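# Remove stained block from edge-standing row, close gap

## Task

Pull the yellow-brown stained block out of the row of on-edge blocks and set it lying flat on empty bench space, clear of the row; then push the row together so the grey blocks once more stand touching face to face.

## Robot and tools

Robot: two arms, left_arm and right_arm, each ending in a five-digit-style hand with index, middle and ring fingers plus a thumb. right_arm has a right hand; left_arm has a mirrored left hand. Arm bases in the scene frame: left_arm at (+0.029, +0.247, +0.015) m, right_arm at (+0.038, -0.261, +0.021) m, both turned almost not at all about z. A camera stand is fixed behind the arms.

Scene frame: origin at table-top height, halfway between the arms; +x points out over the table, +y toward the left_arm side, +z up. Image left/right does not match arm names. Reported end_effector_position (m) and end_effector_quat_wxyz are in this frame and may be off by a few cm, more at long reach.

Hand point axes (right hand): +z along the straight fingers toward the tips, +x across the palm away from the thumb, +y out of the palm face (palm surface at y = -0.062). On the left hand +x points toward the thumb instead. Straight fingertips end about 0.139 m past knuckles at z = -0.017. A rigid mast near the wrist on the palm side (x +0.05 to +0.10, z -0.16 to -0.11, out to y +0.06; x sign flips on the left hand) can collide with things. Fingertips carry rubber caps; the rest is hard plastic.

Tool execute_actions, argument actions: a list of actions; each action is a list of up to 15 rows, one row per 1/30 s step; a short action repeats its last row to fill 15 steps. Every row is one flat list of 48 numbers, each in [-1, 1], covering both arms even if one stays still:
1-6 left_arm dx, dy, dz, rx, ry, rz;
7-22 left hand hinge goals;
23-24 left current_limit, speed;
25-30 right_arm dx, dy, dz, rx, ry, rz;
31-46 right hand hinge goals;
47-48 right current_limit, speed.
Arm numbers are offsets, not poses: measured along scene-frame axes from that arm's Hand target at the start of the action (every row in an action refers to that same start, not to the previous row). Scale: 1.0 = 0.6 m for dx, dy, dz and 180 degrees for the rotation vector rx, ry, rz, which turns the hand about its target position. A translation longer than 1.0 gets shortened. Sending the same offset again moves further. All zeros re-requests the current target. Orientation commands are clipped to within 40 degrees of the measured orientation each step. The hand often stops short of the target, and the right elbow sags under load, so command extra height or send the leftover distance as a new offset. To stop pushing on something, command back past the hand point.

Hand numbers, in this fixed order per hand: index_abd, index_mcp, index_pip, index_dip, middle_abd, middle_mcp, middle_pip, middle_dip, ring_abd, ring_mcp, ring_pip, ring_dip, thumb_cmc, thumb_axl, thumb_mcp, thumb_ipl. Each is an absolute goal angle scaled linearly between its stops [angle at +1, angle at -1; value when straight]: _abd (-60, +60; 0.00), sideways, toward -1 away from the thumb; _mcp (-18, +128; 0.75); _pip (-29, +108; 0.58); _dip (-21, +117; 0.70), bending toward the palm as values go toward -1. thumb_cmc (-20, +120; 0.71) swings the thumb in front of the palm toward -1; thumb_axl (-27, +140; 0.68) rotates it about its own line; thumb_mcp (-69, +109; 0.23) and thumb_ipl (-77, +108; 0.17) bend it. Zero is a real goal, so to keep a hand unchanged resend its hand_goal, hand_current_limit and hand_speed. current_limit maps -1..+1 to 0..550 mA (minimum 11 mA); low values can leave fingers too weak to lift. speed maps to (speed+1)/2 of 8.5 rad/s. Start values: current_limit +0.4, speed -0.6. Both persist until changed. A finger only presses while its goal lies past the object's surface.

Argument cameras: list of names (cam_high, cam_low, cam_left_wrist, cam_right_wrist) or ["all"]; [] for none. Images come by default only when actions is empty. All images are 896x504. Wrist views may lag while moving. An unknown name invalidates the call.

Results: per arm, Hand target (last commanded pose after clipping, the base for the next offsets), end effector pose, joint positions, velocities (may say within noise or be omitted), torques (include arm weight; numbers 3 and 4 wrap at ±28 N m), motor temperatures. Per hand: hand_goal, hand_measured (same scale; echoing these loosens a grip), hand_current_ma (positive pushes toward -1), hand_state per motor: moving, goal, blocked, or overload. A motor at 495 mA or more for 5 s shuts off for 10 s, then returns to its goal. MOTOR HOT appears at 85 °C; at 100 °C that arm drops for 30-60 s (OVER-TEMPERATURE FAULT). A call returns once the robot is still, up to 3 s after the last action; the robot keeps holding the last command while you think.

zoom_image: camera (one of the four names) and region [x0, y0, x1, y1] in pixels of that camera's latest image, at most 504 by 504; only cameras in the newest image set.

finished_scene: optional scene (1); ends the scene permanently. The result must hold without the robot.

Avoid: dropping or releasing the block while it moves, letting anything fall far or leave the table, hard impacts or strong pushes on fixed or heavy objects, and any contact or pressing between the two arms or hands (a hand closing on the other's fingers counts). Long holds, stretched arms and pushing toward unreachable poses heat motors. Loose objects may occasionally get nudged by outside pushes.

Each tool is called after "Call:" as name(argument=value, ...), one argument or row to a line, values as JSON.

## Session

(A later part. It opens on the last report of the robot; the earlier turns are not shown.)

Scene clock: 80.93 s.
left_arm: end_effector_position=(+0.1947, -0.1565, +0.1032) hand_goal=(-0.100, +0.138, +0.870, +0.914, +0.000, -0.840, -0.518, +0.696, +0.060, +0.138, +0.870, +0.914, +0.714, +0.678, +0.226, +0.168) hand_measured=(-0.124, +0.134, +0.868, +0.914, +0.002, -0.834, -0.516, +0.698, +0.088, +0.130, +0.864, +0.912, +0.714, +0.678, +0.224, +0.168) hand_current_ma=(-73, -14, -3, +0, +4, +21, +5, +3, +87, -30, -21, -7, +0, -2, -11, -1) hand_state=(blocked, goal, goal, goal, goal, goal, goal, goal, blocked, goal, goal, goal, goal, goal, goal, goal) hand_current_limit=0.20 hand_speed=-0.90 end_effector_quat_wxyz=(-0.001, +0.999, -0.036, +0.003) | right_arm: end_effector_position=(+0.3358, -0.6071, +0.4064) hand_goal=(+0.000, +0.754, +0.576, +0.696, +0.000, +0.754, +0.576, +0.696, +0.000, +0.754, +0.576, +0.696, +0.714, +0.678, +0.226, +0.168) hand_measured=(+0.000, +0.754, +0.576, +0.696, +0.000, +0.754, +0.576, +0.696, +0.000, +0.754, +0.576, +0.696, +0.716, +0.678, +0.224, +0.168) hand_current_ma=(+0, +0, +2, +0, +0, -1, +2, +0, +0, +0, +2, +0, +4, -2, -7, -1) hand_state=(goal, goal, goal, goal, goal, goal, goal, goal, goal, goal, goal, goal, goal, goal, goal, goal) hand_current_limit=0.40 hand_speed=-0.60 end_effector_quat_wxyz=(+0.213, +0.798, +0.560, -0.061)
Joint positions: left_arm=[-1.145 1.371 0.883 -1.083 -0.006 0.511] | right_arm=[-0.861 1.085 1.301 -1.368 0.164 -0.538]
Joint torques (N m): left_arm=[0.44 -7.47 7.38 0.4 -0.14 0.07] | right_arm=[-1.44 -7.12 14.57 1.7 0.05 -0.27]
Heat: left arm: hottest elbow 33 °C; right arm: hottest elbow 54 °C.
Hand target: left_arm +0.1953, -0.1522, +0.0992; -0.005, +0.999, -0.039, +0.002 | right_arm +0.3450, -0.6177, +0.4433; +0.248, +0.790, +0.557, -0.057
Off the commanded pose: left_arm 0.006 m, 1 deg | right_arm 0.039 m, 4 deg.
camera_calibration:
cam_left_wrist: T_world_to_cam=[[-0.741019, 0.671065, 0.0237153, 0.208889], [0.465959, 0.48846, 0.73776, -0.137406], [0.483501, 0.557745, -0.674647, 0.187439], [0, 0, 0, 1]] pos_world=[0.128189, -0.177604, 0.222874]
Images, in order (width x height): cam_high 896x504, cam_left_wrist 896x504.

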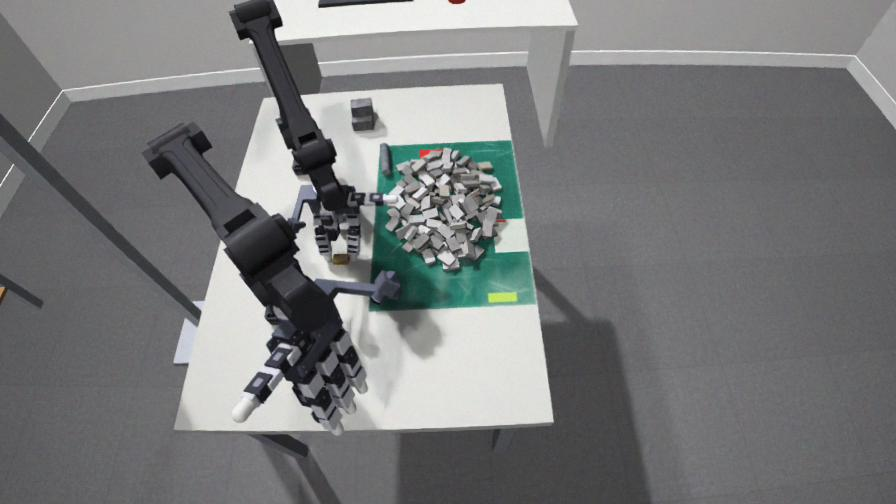

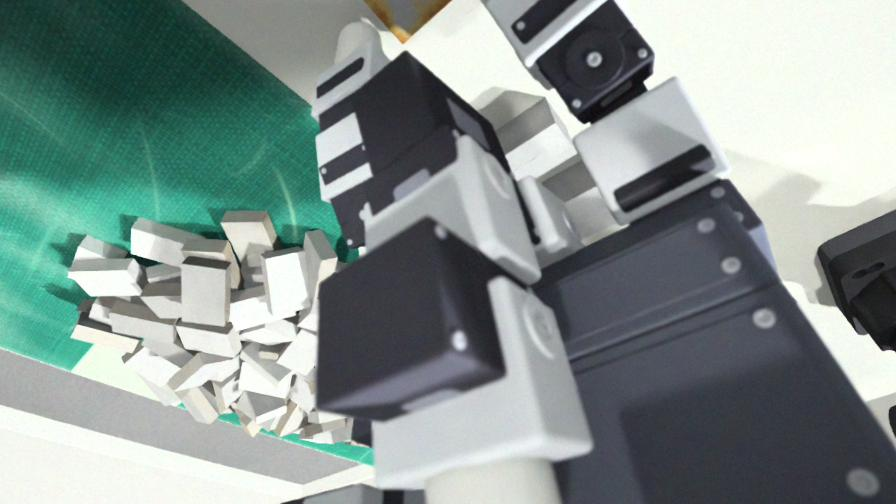

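Call:
execute_actions(
  actions=[
    [[0,0,0.01,0,0,0, 0,0.137,0.869,0.913,0,-0.84,-0.518,0.696,0,0.137,0.869,0.913,0.714,0.678,0.226,0.168,0.4,-0.85, 0,0,0,0,0,0, 0,0.754,0.576,0.696,0,0.754,0.576,0.696,0,0.754,0.576,0.696,0.714,0.678,0.226,0.168,0.4,-0.6],[0,0,0.02,0,0,0, 0,0.137,0.869,0.913,0,-0.84,-0.518,0.696,0,0.137,0.869,0.913,0.714,0.678,0.226,0.168,0.4,-0.85, 0,0,0,0,0,0, 0,0.754,0.576,0.696,0,0.754,0.576,0.696,0,0.754,0.576,0.696,0.714,0.678,0.226,0.168,0.4,-0.6]],
    [[0,0,0.02,0,0,0, 0,0.137,0.869,0.913,0,-0.84,-0.518,0.696,0,0.137,0.869,0.913,0.714,0.678,0.226,0.168,0.4,-0.85, 0,0,0,0,0,0, 0,0.754,0.576,0.696,0,0.754,0.576,0.696,0,0.754,0.576,0.696,0.714,0.678,0.226,0.168,0.4,-0.6],[0,0,0.04,0,0,0, 0,0.137,0.869,0.913,0,-0.84,-0.518,0.696,0,0.137,0.869,0.913,0.714,0.678,0.226,0.168,0.4,-0.85, 0,0,0,0,0,0, 0,0.754,0.576,0.696,0,0.754,0.576,0.696,0,0.754,0.576,0.696,0.714,0.678,0.226,0.168,0.4,-0.6],[0,0,0.06,0,0,0, 0,0.137,0.869,0.913,0,-0.84,-0.518,0.696,0,0.137,0.869,0.913,0.714,0.678,0.226,0.168,0.4,-0.85, 0,0,0,0,0,0, 0,0.754,0.576,0.696,0,0.754,0.576,0.696,0,0.754,0.576,0.696,0.714,0.678,0.226,0.168,0.4,-0.6],[0,0,0.09,0,0,0, 0,0.137,0.869,0.913,0,-0.84,-0.518,0.696,0,0.137,0.869,0.913,0.714,0.678,0.226,0.168,0.4,-0.85, 0,0,0,0,0,0, 0,0.754,0.576,0.696,0,0.754,0.576,0.696,0,0.754,0.576,0.696,0.714,0.678,0.226,0.168,0.4,-0.6]],
  ],
  cameras=["cam_high","cam_left_wrist"],
)

Call:
zoom_image(
  camera="cam_high",
  region=[300, 200, 380, 280],
)

Scene clock: 83.10 s.
left_arm: end_effector_position=(+0.1892, -0.1440, +0.1543) hand_goal=(+0.000, +0.138, +0.870, +0.914, +0.000, -0.840, -0.518, +0.696, +0.000, +0.138, +0.870, +0.914, +0.714, +0.678, +0.226, +0.168) hand_measured=(-0.002, +0.142, +0.868, +0.914, +0.002, -0.834, -0.516, +0.698, +0.004, +0.142, +0.868, +0.912, +0.714, +0.678, +0.224, +0.168) hand_current_ma=(-7, +11, -3, +0, +4, +21, +5, +3, +7, +11, -6, -7, +0, -2, -11, -1) hand_state=(goal, goal, goal, goal, goal, goal, goal, goal, goal, goal, goal, goal, goal, goal, goal, goal) hand_current_limit=0.40 hand_speed=-0.85 end_effector_quat_wxyz=(-0.011, +0.999, -0.036, -0.002) | right_arm: end_effector_position=(+0.3358, -0.6071, +0.4064) hand_goal=(+0.000, +0.754, +0.576, +0.696, +0.000, +0.754, +0.576, +0.696, +0.000, +0.754, +0.576, +0.696, +0.714, +0.678, +0.226, +0.168) hand_measured=(+0.000, +0.754, +0.576, +0.696, +0.000, +0.754, +0.576, +0.696, +0.000, +0.754, +0.576, +0.696, +0.716, +0.678, +0.224, +0.168) hand_current_ma=(+0, +0, +2, +0, +0, -1, +2, +0, +0, +0, +2, +0, +4, -2, -7, -1) hand_state=(goal, goal, goal, goal, goal, goal, goal, goal, goal, goal, goal, goal, goal, goal, goal, goal) hand_current_limit=0.40 hand_speed=-0.60 end_effector_quat_wxyz=(+0.213, +0.798, +0.560, -0.061)
Joint positions: left_arm=[-1.145 1.287 0.956 -1.26 -0.007 0.512] | right_arm=[-0.861 1.085 1.301 -1.368 0.164 -0.538]
Joint torques (N m): left_arm=[0.44 -6.36 11.62 -0.13 -0.1 0.06] | right_arm=[-1.44 -7.06 14.58 1.72 0.05 -0.28]
Motor temperatures (°C): left_arm=[29 29 33 27 27 29] | right_arm=[27 29 55 29 31 30]
Heat: left arm: hottest elbow 33 °C; right arm: hottest elbow 55 °C.
Hand target: left_arm +0.1954, -0.1522, +0.1652; -0.005, +0.999, -0.039, +0.002 | right_arm +0.3450, -0.6177, +0.4433; +0.248, +0.790, +0.557, -0.057
Off the commanded pose: left_arm 0.015 m, 1 deg | right_arm 0.039 m, 4 deg.
camera_calibration:
cam_left_wrist: T_world_to_cam=[[-0.740226, 0.671002, 0.0426755, 0.192087], [0.472174, 0.473601, 0.743474, -0.182741], [0.478662, 0.570489, -0.667402, 0.219294], [0, 0, 0, 1]] pos_world=[0.123505, -0.167449, 0.274022]
Images, in order (width x height): cam_high 896x504, cam_left_wrist 896x504.

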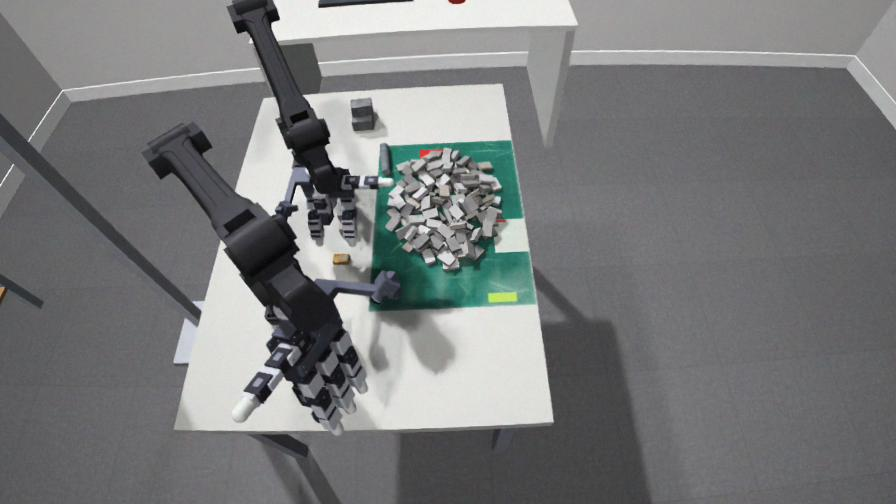

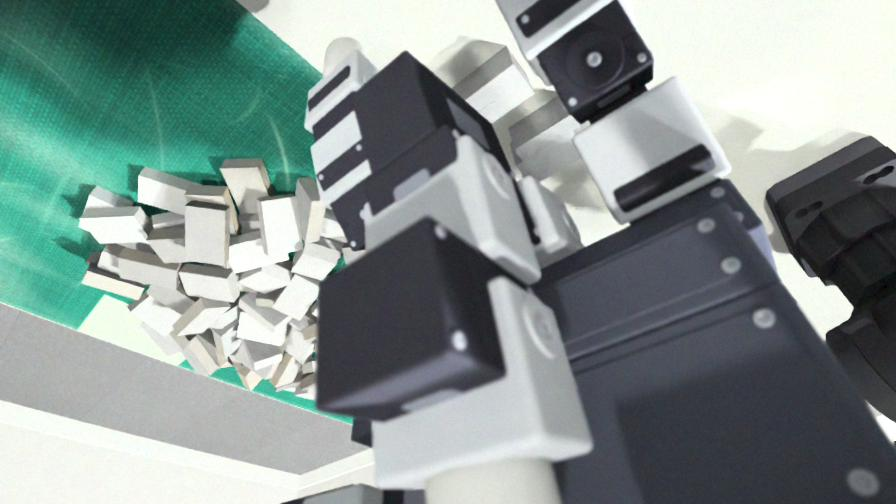

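Scaled by 6.300 from the camera's 896x504 image, which has a finer 1280x720 frame.

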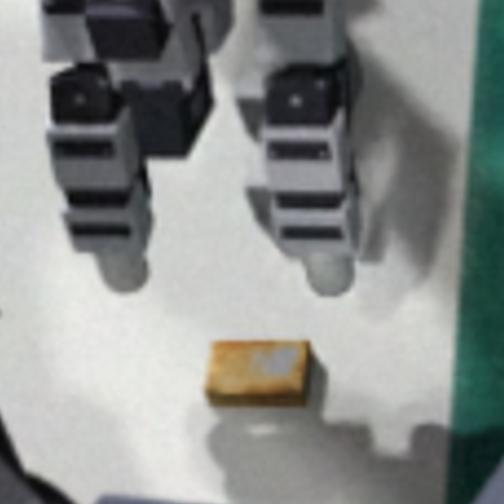

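Call:
execute_actions(
  actions=[
    [[0,0.03,0.03,0,0,0, -0.094,0.137,0.869,0.913,0.094,0.137,0.869,0.913,0,-0.68,-0.518,0.696,0.714,0.678,0.226,0.168,0.4,-0.7, 0,0,0,0,0,0, 0,0.754,0.576,0.696,0,0.754,0.576,0.696,0,0.754,0.576,0.696,0.714,0.678,0.226,0.168,0.4,-0.6],[0,0.06,0.06,0,0,0, -0.094,0.137,0.869,0.913,0.094,0.137,0.869,0.913,0,-0.68,-0.518,0.696,0.714,0.678,0.226,0.168,0.4,-0.7, 0,0,0,0,0,0, 0,0.754,0.576,0.696,0,0.754,0.576,0.696,0,0.754,0.576,0.696,0.714,0.678,0.226,0.168,0.4,-0.6],[0,0.1,0.08,0,0,0, -0.094,0.137,0.869,0.913,0.094,0.137,0.869,0.913,0,-0.68,-0.518,0.696,0.714,0.678,0.226,0.168,0.4,-0.7, 0,0,0,0,0,0, 0,0.754,0.576,0.696,0,0.754,0.576,0.696,0,0.754,0.576,0.696,0.714,0.678,0.226,0.168,0.4,-0.6],[-0.005,0.14,0.08,0,0,0, -0.094,0.137,0.869,0.913,0.094,0.137,0.869,0.913,0,-0.68,-0.518,0.696,0.714,0.678,0.226,0.168,0.4,-0.7, 0,0,0,0,0,0, 0,0.754,0.576,0.696,0,0.754,0.576,0.696,0,0.754,0.576,0.696,0.714,0.678,0.226,0.168,0.4,-0.6]],
    [[-0.003,0.05,0,0,0,0, -0.094,0.137,0.869,0.913,0.094,0.137,0.869,0.913,0,-0.68,-0.518,0.696,0.714,0.678,0.226,0.168,0.4,-0.7, 0,0,0,0,0,0, 0,0.754,0.576,0.696,0,0.754,0.576,0.696,0,0.754,0.576,0.696,0.714,0.678,0.226,0.168,0.4,-0.6],[-0.006,0.1,0,0,0,0, -0.094,0.137,0.869,0.913,0.094,0.137,0.869,0.913,0,-0.68,-0.518,0.696,0.714,0.678,0.226,0.168,0.4,-0.7, 0,0,0,0,0,0, 0,0.754,0.576,0.696,0,0.754,0.576,0.696,0,0.754,0.576,0.696,0.714,0.678,0.226,0.168,0.4,-0.6],[-0.01,0.15,0,0,0,0, -0.094,0.137,0.869,0.913,0.094,0.137,0.869,0.913,0,-0.68,-0.518,0.696,0.714,0.678,0.226,0.168,0.4,-0.7, 0,0,0,0,0,0, 0,0.754,0.576,0.696,0,0.754,0.576,0.696,0,0.754,0.576,0.696,0.714,0.678,0.226,0.168,0.4,-0.6],[-0.014,0.2,0,0,0,0, -0.094,0.137,0.869,0.913,0.094,0.137,0.869,0.913,0,-0.68,-0.518,0.696,0.714,0.678,0.226,0.168,0.4,-0.7, 0,0,0,0,0,0, 0,0.754,0.576,0.696,0,0.754,0.576,0.696,0,0.754,0.576,0.696,0.714,0.678,0.226,0.168,0.4,-0.6]],
    [[0,0.03,0,0,0,0, -0.094,0.137,0.869,0.913,0.094,0.137,0.869,0.913,0,-0.68,-0.518,0.696,0.714,0.678,0.226,0.168,0.4,-0.7, 0,0,0,0,0,0, 0,0.754,0.576,0.696,0,0.754,0.576,0.696,0,0.754,0.576,0.696,0.714,0.678,0.226,0.168,0.4,-0.6],[0,0.055,0,0,0,0, -0.094,0.137,0.869,0.913,0.094,0.137,0.869,0.913,0,-0.68,-0.518,0.696,0.714,0.678,0.226,0.168,0.4,-0.7, 0,0,0,0,0,0, 0,0.754,0.576,0.696,0,0.754,0.576,0.696,0,0.754,0.576,0.696,0.714,0.678,0.226,0.168,0.4,-0.6]],
  ],
  cameras=["cam_high","cam_left_wrist"],
)

Call:
zoom_image(
  camera="cam_high",
  region=[310, 180, 390, 260],
)

Scene clock: 87.77 s.
left_arm: end_effector_position=(+0.1869, +0.0823, +0.2154) hand_goal=(-0.094, +0.138, +0.870, +0.914, +0.094, +0.138, +0.870, +0.914, +0.000, -0.680, -0.518, +0.696, +0.714, +0.678, +0.226, +0.168) hand_measured=(-0.092, +0.144, +0.868, +0.914, +0.092, +0.142, +0.868, +0.912, +0.002, -0.664, -0.514, +0.698, +0.714, +0.678, +0.222, +0.168) hand_current_ma=(+7, +17, -3, +0, -7, +13, -5, -6, +7, +63, +12, +8, -1, -2, -12, -1) hand_state=(goal, goal, goal, goal, goal, goal, goal, goal, goal, goal, goal, goal, goal, goal, goal, goal) hand_current_limit=0.40 hand_speed=-0.70 end_effector_quat_wxyz=(-0.003, +0.999, -0.036, +0.009) | right_arm: end_effector_position=(+0.3358, -0.6071, +0.4064) hand_goal=(+0.000, +0.754, +0.576, +0.696, +0.000, +0.754, +0.576, +0.696, +0.000, +0.754, +0.576, +0.696, +0.714, +0.678, +0.226, +0.168) hand_measured=(+0.000, +0.754, +0.576, +0.696, +0.000, +0.754, +0.576, +0.696, +0.000, +0.754, +0.576, +0.696, +0.716, +0.678, +0.224, +0.168) hand_current_ma=(+0, +0, +2, +0, +0, -1, +2, +0, +0, +0, +2, +0, +4, -2, -7, -1) hand_state=(goal, goal, goal, goal, goal, goal, goal, goal, goal, goal, goal, goal, goal, goal, goal, goal) hand_current_limit=0.40 hand_speed=-0.60 end_effector_quat_wxyz=(+0.213, +0.798, +0.560, -0.061)
Joint positions: left_arm=[-0.529 0.704 0.758 -1.611 -0.013 1.127] | right_arm=[-0.861 1.085 1.301 -1.368 0.164 -0.538]
Joint torques (N m): left_arm=[0.44 -0.26 8.91 -0.12 0.19 0.07] | right_arm=[-1.38 -7.12 14.57 1.72 0.05 -0.28]
Motor temperatures (°C): left_arm=[29 29 33 27 27 29] | right_arm=[27 30 56 29 31 30]
Heat: left arm: hottest elbow 33 °C; right arm: hottest elbow 56 °C.
Hand target: left_arm +0.1838, +0.0847, +0.2132; -0.005, +0.999, -0.039, +0.002 | right_arm +0.3450, -0.6177, +0.4433; +0.248, +0.790, +0.557, -0.057
Off the commanded pose: left_arm 0.005 m, 1 deg | right_arm 0.039 m, 4 deg.
camera_calibration:
cam_left_wrist: T_world_to_cam=[[-0.741325, 0.670967, 0.015535, 0.0420675], [0.45623, 0.486824, 0.744887, -0.332705], [0.492231, 0.559291, -0.66701, 0.130259], [0, 0, 0, 1]] pos_world=[0.118858, 0.0608907, 0.334058]
Images, in order (width x height): cam_high 896x504, cam_left_wrist 896x504.

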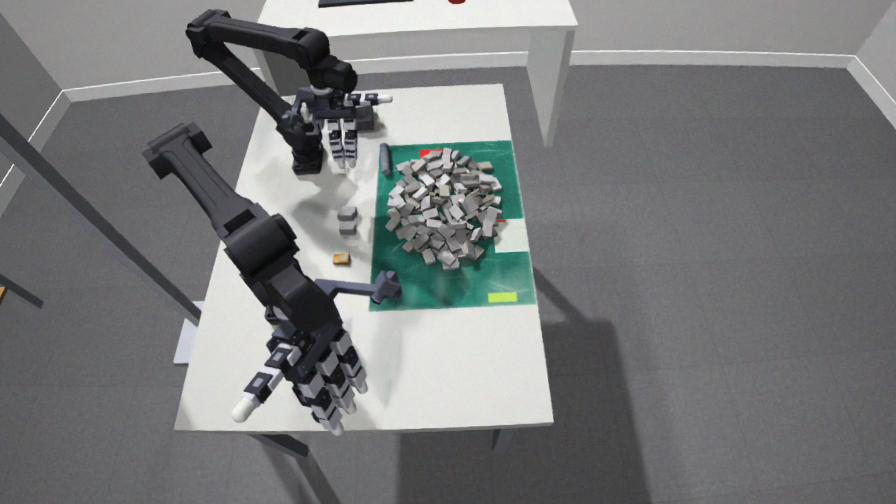

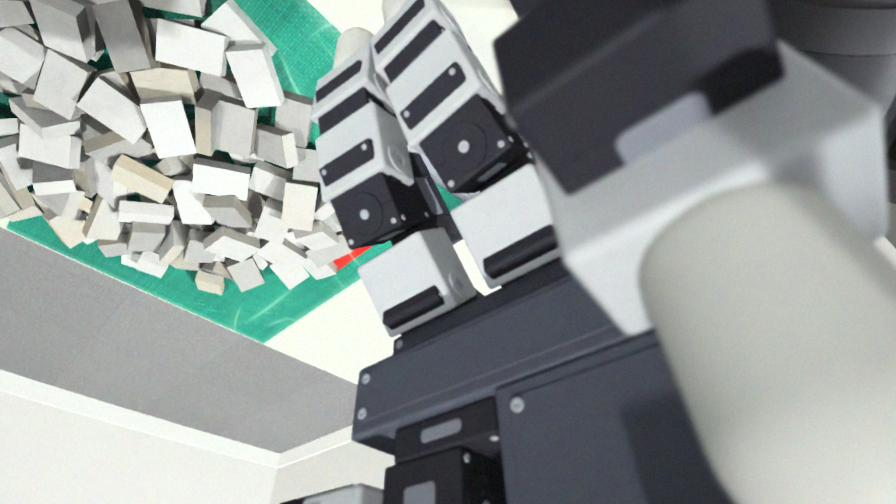

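Scaled by 6.300 from the camera's 896x504 image, which has a finer 1280x720 frame.

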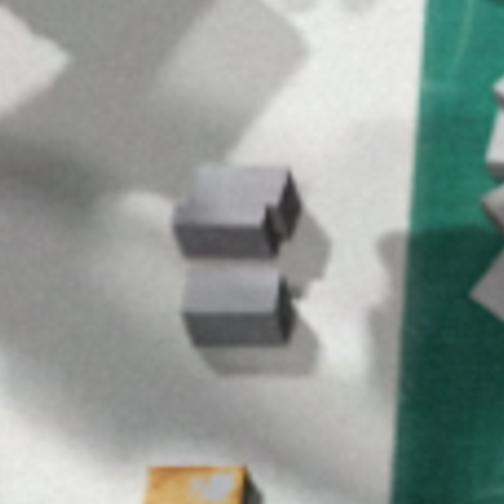

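Call:
zoom_image(
  camera="cam_high",
  region=[332, 200, 364, 240],
)

Scaled by 12.600 from the camera's 896x504 image, which has a finer 1280x720 frame.

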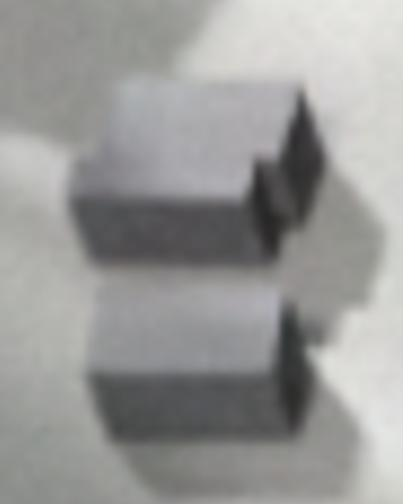

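Call:
execute_actions(
  actions=[
    [[0.006,-0.03,-0.02,0,0,0, 0,0.137,0.869,0.913,0,-0.84,-0.518,0.696,0,0.137,0.869,0.913,0.714,0.678,0.226,0.168,0.4,-0.6, 0,0,0,0,0,0, 0,0.754,0.576,0.696,0,0.754,0.576,0.696,0,0.754,0.576,0.696,0.714,0.678,0.226,0.168,0.4,-0.6],[0.012,-0.06,-0.04,0,0,0, 0,0.137,0.869,0.913,0,-0.84,-0.518,0.696,0,0.137,0.869,0.913,0.714,0.678,0.226,0.168,0.4,-0.6, 0,0,0,0,0,0, 0,0.754,0.576,0.696,0,0.754,0.576,0.696,0,0.754,0.576,0.696,0.714,0.678,0.226,0.168,0.4,-0.6],[0.018,-0.09,-0.06,0,0,0, 0,0.137,0.869,0.913,0,-0.84,-0.518,0.696,0,0.137,0.869,0.913,0.714,0.678,0.226,0.168,0.4,-0.6, 0,0,0,0,0,0, 0,0.754,0.576,0.696,0,0.754,0.576,0.696,0,0.754,0.576,0.696,0.714,0.678,0.226,0.168,0.4,-0.6],[0.0235,-0.13,-0.08,0,0,0, 0,0.137,0.869,0.913,0,-0.84,-0.518,0.696,0,0.137,0.869,0.913,0.714,0.678,0.226,0.168,0.4,-0.6, 0,0,0,0,0,0, 0,0.754,0.576,0.696,0,0.754,0.576,0.696,0,0.754,0.576,0.696,0.714,0.678,0.226,0.168,0.4,-0.6],[0.0235,-0.162,-0.1,0,0,0, 0,0.137,0.869,0.913,0,-0.84,-0.518,0.696,0,0.137,0.869,0.913,0.714,0.678,0.226,0.168,0.4,-0.6, 0,0,0,0,0,0, 0,0.754,0.576,0.696,0,0.754,0.576,0.696,0,0.754,0.576,0.696,0.714,0.678,0.226,0.168,0.4,-0.6]],
  ],
  cameras=["cam_high","cam_left_wrist"],
)

Call:
zoom_image(
  camera="cam_high",
  region=[310, 170, 390, 250],
)

Call:
zoom_image(
  camera="cam_left_wrist",
  region=[300, 0, 580, 160],
)

Scene clock: 93.53 s.
left_arm: end_effector_position=(+0.1920, -0.0042, +0.1492) hand_goal=(+0.000, +0.138, +0.870, +0.914, +0.000, -0.840, -0.518, +0.696, +0.000, +0.138, +0.870, +0.914, +0.714, +0.678, +0.226, +0.168) hand_measured=(-0.002, +0.144, +0.868, +0.914, +0.002, -0.822, -0.516, +0.698, +0.002, +0.142, +0.868, +0.912, +0.714, +0.678, +0.222, +0.168) hand_current_ma=(-7, +17, -3, +0, +7, +68, +6, +8, +7, +11, -7, -6, +0, -2, -12, -1) hand_state=(goal, goal, goal, goal, goal, goal, goal, goal, goal, goal, goal, goal, goal, goal, goal, goal) hand_current_limit=0.40 hand_speed=-0.60 end_effector_quat_wxyz=(-0.009, +0.999, -0.043, -0.006) | right_arm: end_effector_position=(+0.3358, -0.6071, +0.4064) hand_goal=(+0.000, +0.754, +0.576, +0.696, +0.000, +0.754, +0.576, +0.696, +0.000, +0.754, +0.576, +0.696, +0.714, +0.678, +0.226, +0.168) hand_measured=(+0.000, +0.754, +0.576, +0.696, +0.000, +0.754, +0.576, +0.696, +0.000, +0.754, +0.576, +0.696, +0.716, +0.678, +0.224, +0.168) hand_current_ma=(+0, +0, +2, +0, +0, -1, +2, +0, +0, +0, +2, +0, +4, -2, -7, -1) hand_state=(goal, goal, goal, goal, goal, goal, goal, goal, goal, goal, goal, goal, goal, goal, goal, goal) hand_current_limit=0.40 hand_speed=-0.60 end_effector_quat_wxyz=(+0.213, +0.798, +0.560, -0.061)
Joint positions: left_arm=[-0.853 0.95 0.7 -1.343 -0.004 0.818] | right_arm=[-0.861 1.085 1.301 -1.368 0.164 -0.538]
Joint torques (N m): left_arm=[-0.91 -2.14 10.19 0.64 -0.02 -0.22] | right_arm=[-1.38 -7.12 14.57 1.7 0.05 -0.28]
Motor temperatures (°C): left_arm=[29 29 33 27 27 29] | right_arm=[27 30 57 29 31 30]
Heat: left arm: hottest elbow 33 °C; right arm: hottest elbow 57 °C.
Hand target: left_arm +0.1981, -0.0125, +0.1534; -0.005, +0.999, -0.039, +0.002 | right_arm +0.3450, -0.6177, +0.4433; +0.248, +0.790, +0.557, -0.057
Off the commanded pose: left_arm 0.011 m, 1 deg | right_arm 0.039 m, 4 deg.
camera_calibration:
cam_left_wrist: T_world_to_cam=[[-0.730614, 0.681148, 0.0473299, 0.0981669], [0.485303, 0.469285, 0.737735, -0.248241], [0.480296, 0.561969, -0.673429, 0.135349], [0, 0, 0, 1]] pos_world=[0.127186, -0.0264328, 0.269638]
Images, in order (width x height): cam_high 896x504, cam_left_wrist 896x504.

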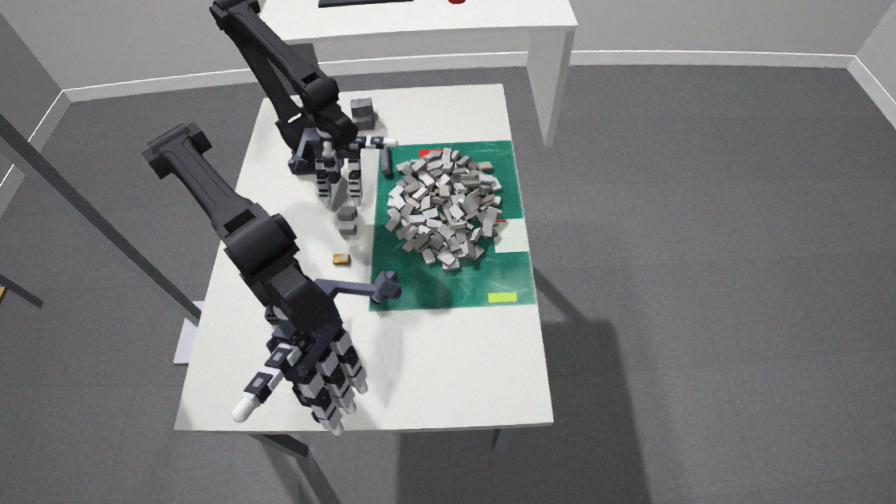

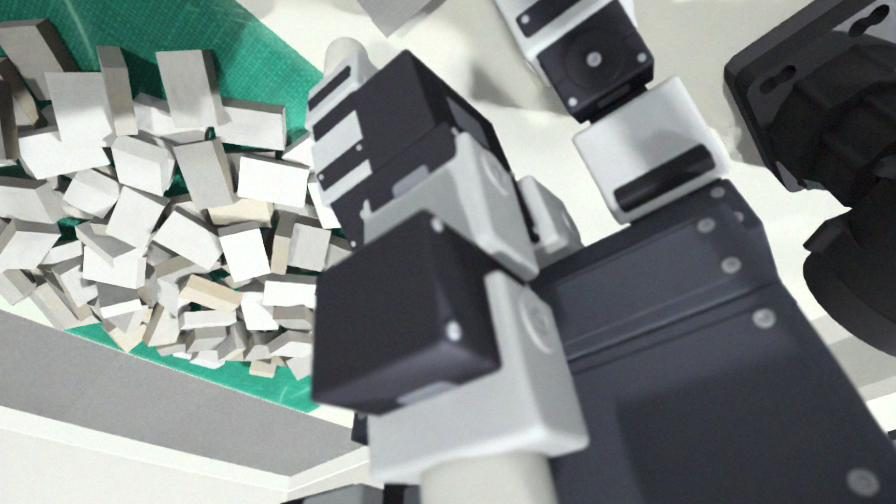

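Scaled by 6.300 from the camera's 896x504 image, which has a finer 1280x720 frame.

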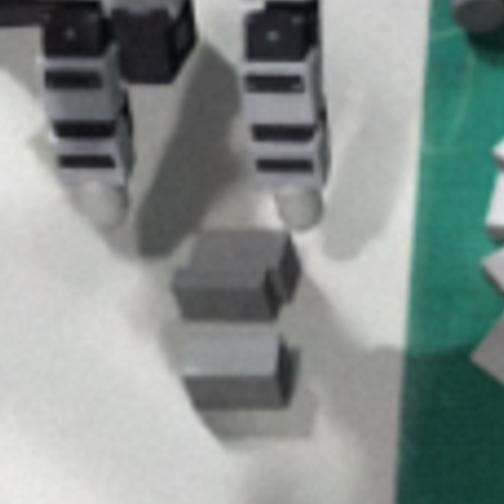

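Scaled by 1.800 from the camera's 896x504 image, which has a finer 1280x720 frame.

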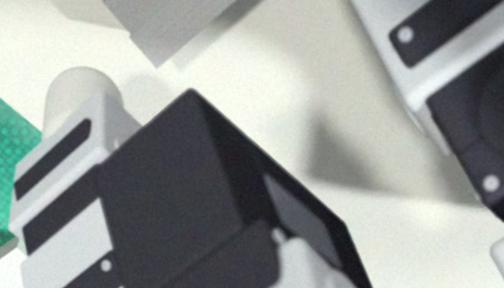

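Call:
execute_actions(
  actions=[
    [[0,-0.004,-0.02,0,0,0, 0,0.137,0.869,0.913,0,-0.82,-0.518,0.696,0,0.137,0.869,0.913,0.714,0.678,0.226,0.168,0.4,-0.6, 0,0,0,0,0,0, 0,0.754,0.576,0.696,0,0.754,0.576,0.696,0,0.754,0.576,0.696,0.714,0.678,0.226,0.168,0.4,-0.6],[0,-0.0075,-0.04,0,0,0, 0,0.137,0.869,0.913,0,-0.82,-0.518,0.696,0,0.137,0.869,0.913,0.714,0.678,0.226,0.168,0.4,-0.6, 0,0,0,0,0,0, 0,0.754,0.576,0.696,0,0.754,0.576,0.696,0,0.754,0.576,0.696,0.714,0.678,0.226,0.168,0.4,-0.6],[0,-0.0075,-0.06,0,0,0, 0,0.137,0.869,0.913,0,-0.82,-0.518,0.696,0,0.137,0.869,0.913,0.714,0.678,0.226,0.168,0.4,-0.6, 0,0,0,0,0,0, 0,0.754,0.576,0.696,0,0.754,0.576,0.696,0,0.754,0.576,0.696,0.714,0.678,0.226,0.168,0.4,-0.6],[0,-0.0075,-0.0765,0,0,0, 0,0.137,0.869,0.913,0,-0.82,-0.518,0.696,0,0.137,0.869,0.913,0.714,0.678,0.226,0.168,0.4,-0.6, 0,0,0,0,0,0, 0,0.754,0.576,0.696,0,0.754,0.576,0.696,0,0.754,0.576,0.696,0.714,0.678,0.226,0.168,0.4,-0.6]],
  ],
  cameras=["cam_high","cam_left_wrist"],
)

Call:
zoom_image(
  camera="cam_high",
  region=[310, 170, 390, 250],
)

Call:
zoom_image(
  camera="cam_left_wrist",
  region=[300, 0, 580, 160],
)

Scene clock: 95.43 s.
left_arm: end_effector_position=(+0.1965, -0.0137, +0.1086) hand_goal=(+0.000, +0.138, +0.870, +0.914, +0.000, -0.820, -0.518, +0.696, +0.000, +0.138, +0.870, +0.914, +0.714, +0.678, +0.226, +0.168) hand_measured=(-0.002, +0.144, +0.868, +0.914, +0.002, -0.814, -0.516, +0.698, +0.002, +0.142, +0.868, +0.912, +0.714, +0.678, +0.222, +0.168) hand_current_ma=(-6, +17, -3, +0, +7, +19, +6, +8, +7, +11, -6, -6, +0, -2, -12, -1) hand_state=(goal, goal, goal, goal, goal, goal, goal, goal, goal, goal, goal, goal, goal, goal, goal, goal) hand_current_limit=0.40 hand_speed=-0.60 end_effector_quat_wxyz=(-0.006, +0.999, -0.042, +0.000) | right_arm: end_effector_position=(+0.3358, -0.6071, +0.4064) hand_goal=(+0.000, +0.754, +0.576, +0.696, +0.000, +0.754, +0.576, +0.696, +0.000, +0.754, +0.576, +0.696, +0.714, +0.678, +0.226, +0.168) hand_measured=(+0.000, +0.754, +0.576, +0.696, +0.000, +0.754, +0.576, +0.696, +0.000, +0.754, +0.576, +0.696, +0.716, +0.678, +0.224, +0.168) hand_current_ma=(+0, +0, +2, +0, +0, -1, +2, +0, +0, +0, +2, +0, +4, -2, -7, -1) hand_state=(goal, goal, goal, goal, goal, goal, goal, goal, goal, goal, goal, goal, goal, goal, goal, goal) hand_current_limit=0.40 hand_speed=-0.60 end_effector_quat_wxyz=(+0.213, +0.798, +0.560, -0.061)
Joint positions: left_arm=[-0.869 1.018 0.625 -1.187 -0.008 0.799] | right_arm=[-0.861 1.085 1.301 -1.368 0.164 -0.538]
Joint torques (N m): left_arm=[-0.79 -2.55 8.61 0.75 -0.02 -0.17] | right_arm=[-1.38 -7.12 14.57 1.7 0.05 -0.28]
Motor temperatures (°C): left_arm=[29 29 33 27 27 29] | right_arm=[27 30 57 29 31 30]
Heat: left arm: hottest elbow 33 °C; right arm: hottest elbow 57 °C.
Hand target: left_arm +0.1980, -0.0170, +0.1074; -0.005, +0.999, -0.039, +0.002 | right_arm +0.3450, -0.6177, +0.4433; +0.248, +0.790, +0.557, -0.057
Off the commanded pose: left_arm 0.004 m, 0 deg | right_arm 0.039 m, 4 deg.
camera_calibration:
cam_left_wrist: T_world_to_cam=[[-0.732868, 0.679506, 0.0342959, 0.111638], [0.475783, 0.475809, 0.739754, -0.214267], [0.486349, 0.558459, -0.672003, 0.109783], [0, 0, 0, 1]] pos_world=[0.130368, -0.035218, 0.22845]
Images, in order (width x height): cam_high 896x504, cam_left_wrist 896x504.

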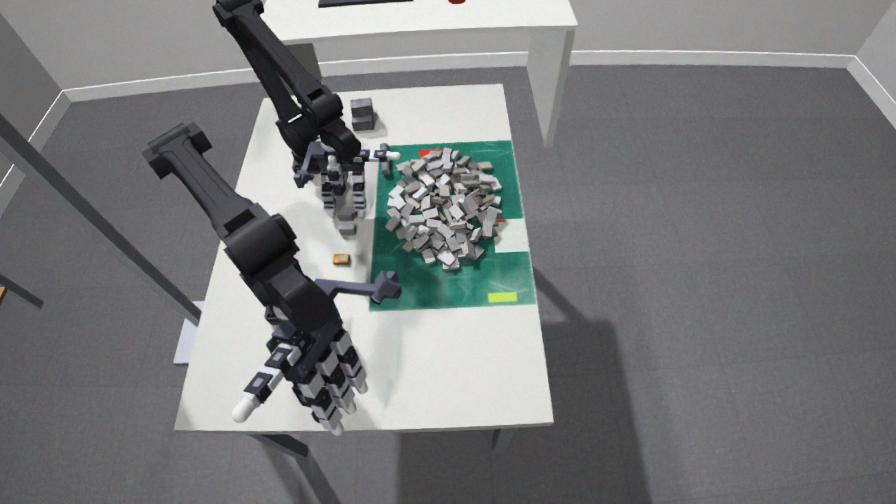

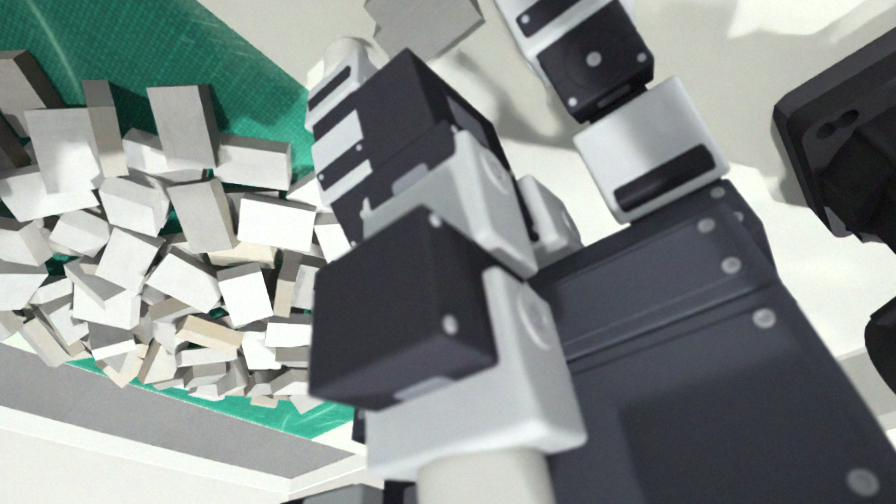

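Scaled by 6.300 from the camera's 896x504 image, which has a finer 1280x720 frame.

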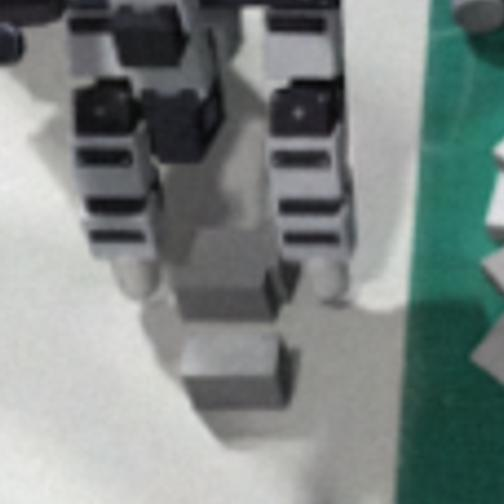

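Scaled by 1.800 from the camera's 896x504 image, which has a finer 1280x720 frame.

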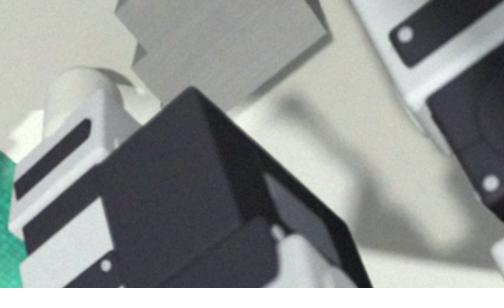

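Call:
execute_actions(
  actions=[
    [[0,0,0,0,0,0, -0.118,0.137,0.869,0.913,0,-0.815,-0.518,0.696,0.1,0.137,0.869,0.913,0.714,0.678,0.226,0.168,0.4,-0.9, 0,0,0,0,0,0, 0,0.754,0.576,0.696,0,0.754,0.576,0.696,0,0.754,0.576,0.696,0.714,0.678,0.226,0.168,0.4,-0.6]],
    [[0,0,0,0,0,0, -0.118,0.137,0.869,0.913,0,-0.815,-0.518,0.696,0.1,0.137,0.869,0.913,0.714,0.678,0.226,0.168,0.4,-0.9, 0,0,0,0,0,0, 0,0.754,0.576,0.696,0,0.754,0.576,0.696,0,0.754,0.576,0.696,0.714,0.678,0.226,0.168,0.4,-0.6]],
    [[0,0,0,0,0,0, -0.124,0.137,0.869,0.913,0,-0.815,-0.518,0.696,0.18,0.137,0.869,0.913,0.714,0.678,0.226,0.168,0.4,-0.94, 0,0,0,0,0,0, 0,0.754,0.576,0.696,0,0.754,0.576,0.696,0,0.754,0.576,0.696,0.714,0.678,0.226,0.168,0.4,-0.6]],
  ],
  cameras=["cam_high","cam_left_wrist"],
)

Call:
zoom_image(
  camera="cam_high",
  region=[325, 190, 375, 240],
)

Call:
zoom_image(
  camera="cam_left_wrist",
  region=[300, 0, 580, 160],
)

Scene clock: 99.10 s.
left_arm: end_effector_position=(+0.1964, -0.0139, +0.1086) hand_goal=(-0.124, +0.138, +0.870, +0.914, +0.000, -0.814, -0.518, +0.696, +0.180, +0.138, +0.870, +0.914, +0.714, +0.678, +0.226, +0.168) hand_measured=(-0.120, +0.144, +0.870, +0.914, +0.002, -0.810, -0.516, +0.698, +0.162, +0.142, +0.868, +0.912, +0.714, +0.678, +0.222, +0.168) hand_current_ma=(+10, +17, -2, +0, +7, +16, +6, +8, -57, +11, -5, -6, +0, -2, -12, -1) hand_state=(goal, goal, goal, goal, goal, goal, goal, goal, goal, goal, goal, goal, goal, goal, goal, goal) hand_current_limit=0.40 hand_speed=-0.94 end_effector_quat_wxyz=(-0.006, +0.999, -0.042, +0.000) | right_arm: end_effector_position=(+0.3358, -0.6071, +0.4064) hand_goal=(+0.000, +0.754, +0.576, +0.696, +0.000, +0.754, +0.576, +0.696, +0.000, +0.754, +0.576, +0.696, +0.714, +0.678, +0.226, +0.168) hand_measured=(+0.000, +0.754, +0.576, +0.696, +0.000, +0.754, +0.576, +0.696, +0.000, +0.754, +0.576, +0.696, +0.716, +0.678, +0.224, +0.168) hand_current_ma=(+0, +0, +2, +0, +0, -1, +2, +0, +0, +0, +2, +0, +4, -2, -7, -1) hand_state=(goal, goal, goal, goal, goal, goal, goal, goal, goal, goal, goal, goal, goal, goal, goal, goal) hand_current_limit=0.40 hand_speed=-0.60 end_effector_quat_wxyz=(+0.213, +0.798, +0.560, -0.061)
Joint positions: left_arm=[-0.87 1.018 0.625 -1.187 -0.008 0.798] | right_arm=[-0.861 1.085 1.301 -1.368 0.164 -0.538]
Joint torques (N m): left_arm=[-0.79 -2.55 8.59 0.69 -0.03 -0.16] | right_arm=[-1.44 -7.12 14.58 1.72 0.05 -0.28]
Motor temperatures (°C): left_arm=[29 29 33 27 27 29] | right_arm=[27 30 57 29 31 30]
Heat: left arm: hottest elbow 33 °C; right arm: hottest elbow 57 °C.
Hand target: left_arm +0.1979, -0.0170, +0.1073; -0.005, +0.999, -0.039, +0.002 | right_arm +0.3450, -0.6177, +0.4433; +0.248, +0.790, +0.557, -0.057
Off the commanded pose: left_arm 0.004 m, 0 deg | right_arm 0.039 m, 4 deg.
camera_calibration:
cam_left_wrist: T_world_to_cam=[[-0.732596, 0.679804, 0.0342058, 0.111554], [0.475909, 0.475644, 0.73978, -0.214152], [0.486635, 0.558238, -0.671979, 0.109886], [0, 0, 0, 1]] pos_world=[0.130166, -0.0353176, 0.22845]
Images, in order (width x height): cam_high 896x504, cam_left_wrist 896x504.

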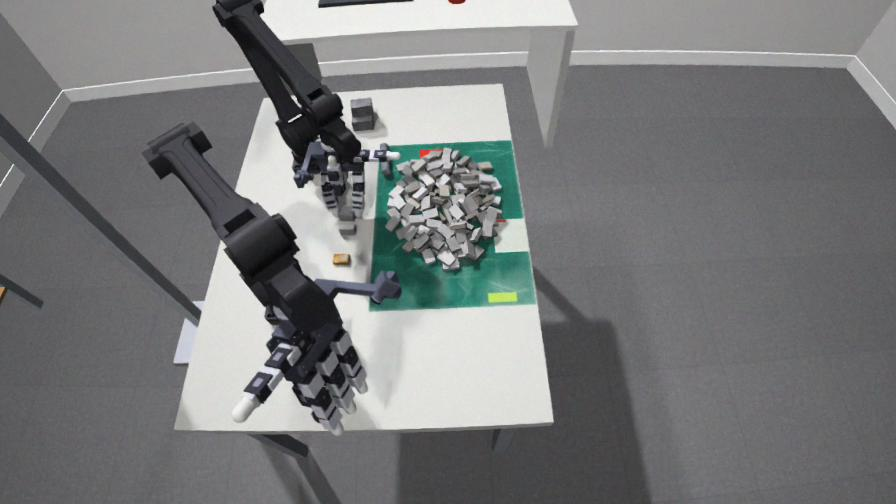

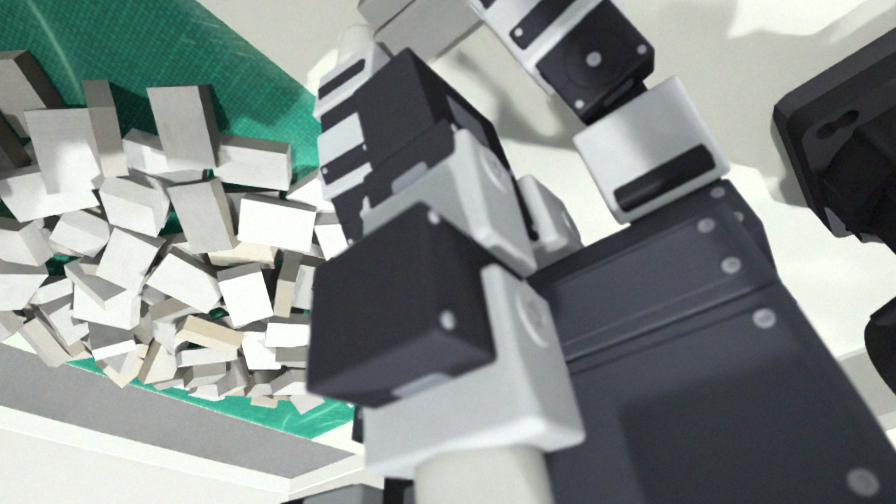

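Scaled by 10.080 from the camera's 896x504 image, which has a finer 1280x720 frame.

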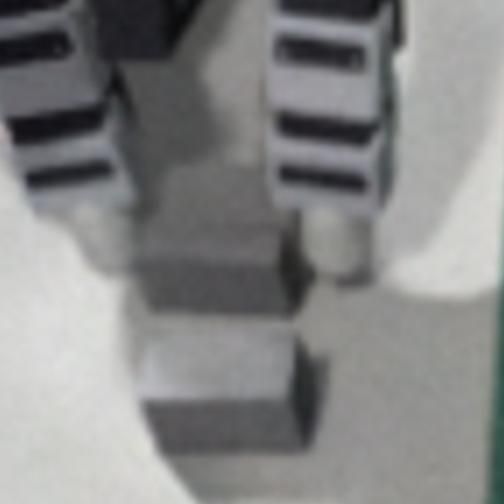

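Scaled by 1.800 from the camera's 896x504 image, which has a finer 1280x720 frame.

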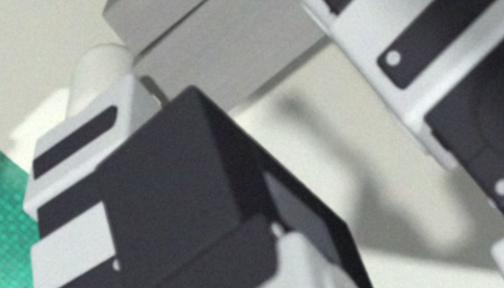

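Call:
zoom_image(
  camera="cam_left_wrist",
  region=[330, 0, 450, 70],
)

Scaled by 4.200 from the camera's 896x504 image, which has a finer 1280x720 frame.

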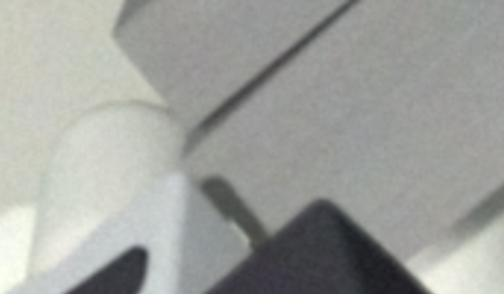

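Call:
execute_actions(
  actions=[
    [[0,0,0,0,0,0, 0.02,0.137,0.869,0.913,0,-0.81,-0.518,0.696,0.02,0.137,0.869,0.913,0.714,0.678,0.226,0.168,0.4,-0.85, 0,0,0,0,0,0, 0,0.754,0.576,0.696,0,0.754,0.576,0.696,0,0.754,0.576,0.696,0.714,0.678,0.226,0.168,0.4,-0.6]],
    [[0.002,-0.02,0.003,0,0,0, 0.03,0.137,0.869,0.913,0,-0.81,-0.518,0.696,0,0.137,0.869,0.913,0.714,0.678,0.226,0.168,0.4,-0.85, 0,0,0,0,0,0, 0,0.754,0.576,0.696,0,0.754,0.576,0.696,0,0.754,0.576,0.696,0.714,0.678,0.226,0.168,0.4,-0.6],[0.005,-0.04,0.005,0,0,0, 0.03,0.137,0.869,0.913,0,-0.81,-0.518,0.696,0,0.137,0.869,0.913,0.714,0.678,0.226,0.168,0.4,-0.85, 0,0,0,0,0,0, 0,0.754,0.576,0.696,0,0.754,0.576,0.696,0,0.754,0.576,0.696,0.714,0.678,0.226,0.168,0.4,-0.6],[0.005,-0.06,0.005,0,0,0, 0.03,0.137,0.869,0.913,0,-0.81,-0.518,0.696,0,0.137,0.869,0.913,0.714,0.678,0.226,0.168,0.4,-0.85, 0,0,0,0,0,0, 0,0.754,0.576,0.696,0,0.754,0.576,0.696,0,0.754,0.576,0.696,0.714,0.678,0.226,0.168,0.4,-0.6],[0.005,-0.08,0.005,0,0,0, 0.03,0.137,0.869,0.913,0,-0.81,-0.518,0.696,0,0.137,0.869,0.913,0.714,0.678,0.226,0.168,0.4,-0.85, 0,0,0,0,0,0, 0,0.754,0.576,0.696,0,0.754,0.576,0.696,0,0.754,0.576,0.696,0.714,0.678,0.226,0.168,0.4,-0.6]],
  ],
  cameras=["cam_high","cam_left_wrist"],
)

Call:
zoom_image(
  camera="cam_high",
  region=[325, 190, 375, 240],
)

Call:
zoom_image(
  camera="cam_left_wrist",
  region=[300, 0, 580, 160],
)

Scene clock: 103.80 s.
left_arm: end_effector_position=(+0.1949, -0.0449, +0.1067) hand_goal=(+0.030, +0.138, +0.870, +0.914, +0.000, -0.810, -0.518, +0.696, +0.000, +0.138, +0.870, +0.914, +0.714, +0.678, +0.226, +0.168) hand_measured=(-0.020, +0.200, +0.952, +0.968, +0.002, -0.804, -0.516, +0.698, +0.002, +0.144, +0.868, +0.912, +0.714, +0.678, +0.222, +0.168) hand_current_ma=(-176, +275, +344, +217, +6, +20, +6, +8, +6, +17, -3, -6, +0, -2, -14, -1) hand_state=(blocked, blocked, blocked, blocked, goal, goal, goal, goal, goal, goal, goal, goal, goal, goal, goal, goal) hand_current_limit=0.40 hand_speed=-0.85 end_effector_quat_wxyz=(-0.019, +0.999, -0.033, -0.003) | right_arm: end_effector_position=(+0.3358, -0.6071, +0.4064) hand_goal=(+0.000, +0.754, +0.576, +0.696, +0.000, +0.754, +0.576, +0.696, +0.000, +0.754, +0.576, +0.696, +0.714, +0.678, +0.226, +0.168) hand_measured=(+0.000, +0.754, +0.576, +0.696, +0.000, +0.754, +0.576, +0.696, +0.000, +0.754, +0.576, +0.696, +0.716, +0.678, +0.224, +0.168) hand_current_ma=(+0, +0, +2, +0, +0, -1, +2, +0, +0, +0, +2, +0, +4, -2, -7, -1) hand_state=(goal, goal, goal, goal, goal, goal, goal, goal, goal, goal, goal, goal, goal, goal, goal, goal) hand_current_limit=0.40 hand_speed=-0.60 end_effector_quat_wxyz=(+0.213, +0.798, +0.560, -0.061)
Joint positions: left_arm=[-0.968 1.11 0.685 -1.18 -0.019 0.683] | right_arm=[-0.861 1.085 1.301 -1.368 0.164 -0.538]
Joint torques (N m): left_arm=[-1.55 -1.67 10.91 1.35 0.47 -0.02] | right_arm=[-1.38 -7.06 14.58 1.7 0.05 -0.27]
Motor temperatures (°C): left_arm=[29 29 33 27 27 29] | right_arm=[27 30 58 29 31 30]
Heat: left arm: hottest elbow 33 °C; right arm: hottest elbow 58 °C.
Hand target: left_arm +0.2010, -0.0649, +0.1104; -0.005, +0.999, -0.039, +0.002 | right_arm +0.3450, -0.6177, +0.4433; +0.248, +0.790, +0.557, -0.057
Off the commanded pose: left_arm 0.021 m, 2 deg | right_arm 0.039 m, 4 deg.
camera_calibration:
cam_left_wrist: T_world_to_cam=[[-0.744554, 0.665331, 0.0545341, 0.131145], [0.470046, 0.464498, 0.750532, -0.197725], [0.474022, 0.584445, -0.65858, 0.128805], [0, 0, 0, 1]] pos_world=[0.129528, -0.0706913, 0.226075]
Images, in order (width x height): cam_high 896x504, cam_left_wrist 896x504.

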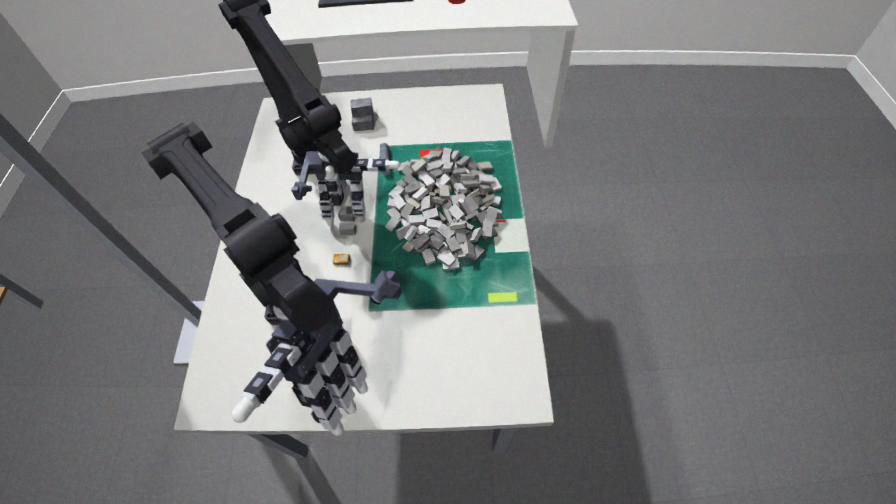

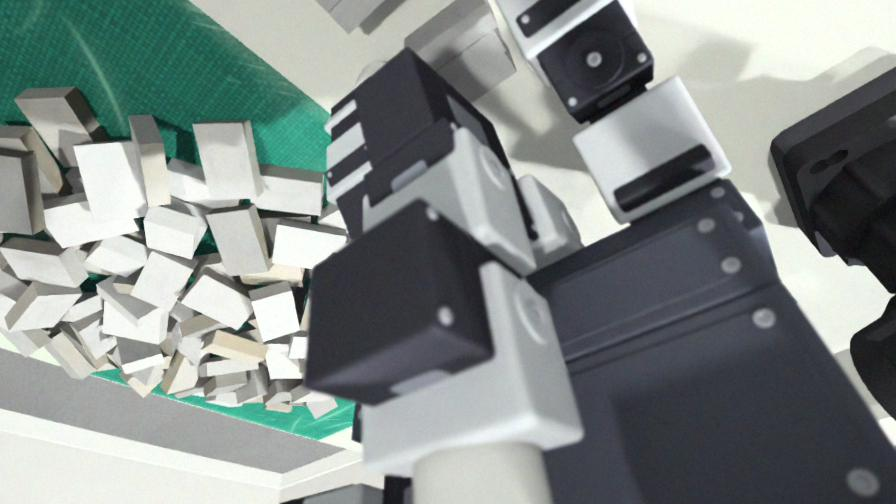

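Scaled by 10.080 from the camera's 896x504 image, which has a finer 1280x720 frame.

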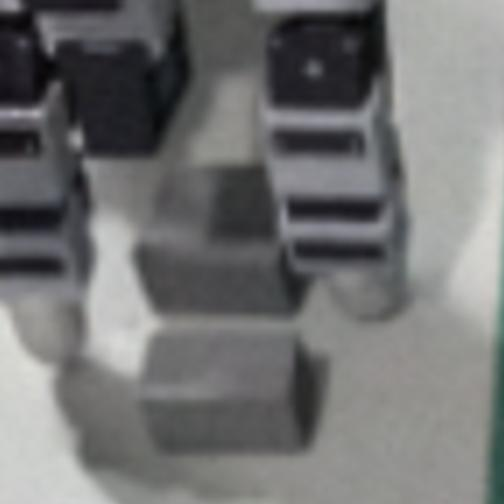

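Scaled by 1.800 from the camera's 896x504 image, which has a finer 1280x720 frame.

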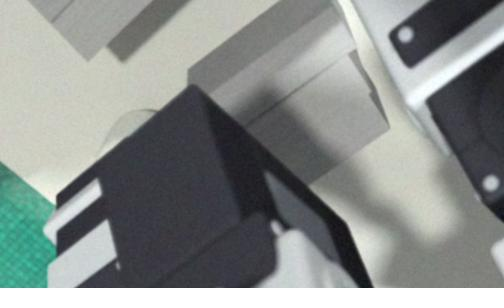

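Call:
zoom_image(
  camera="cam_left_wrist",
  region=[300, 0, 420, 80],
)

Call:
zoom_image(
  camera="cam_high",
  region=[340, 200, 372, 232],
)

Scaled by 4.200 from the camera's 896x504 image, which has a finer 1280x720 frame.

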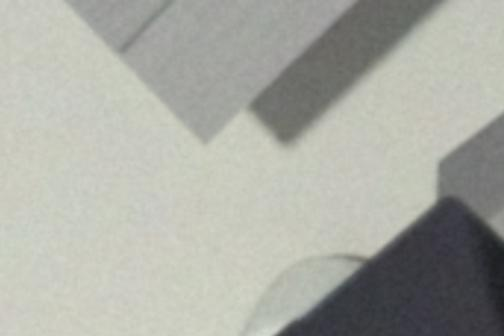

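Scaled by 15.750 from the camera's 896x504 image, which has a finer 1280x720 frame.

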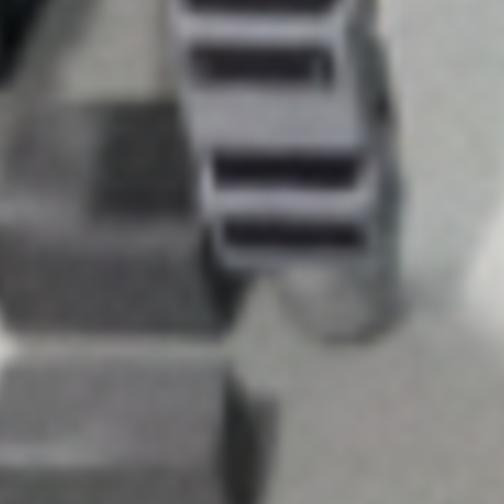

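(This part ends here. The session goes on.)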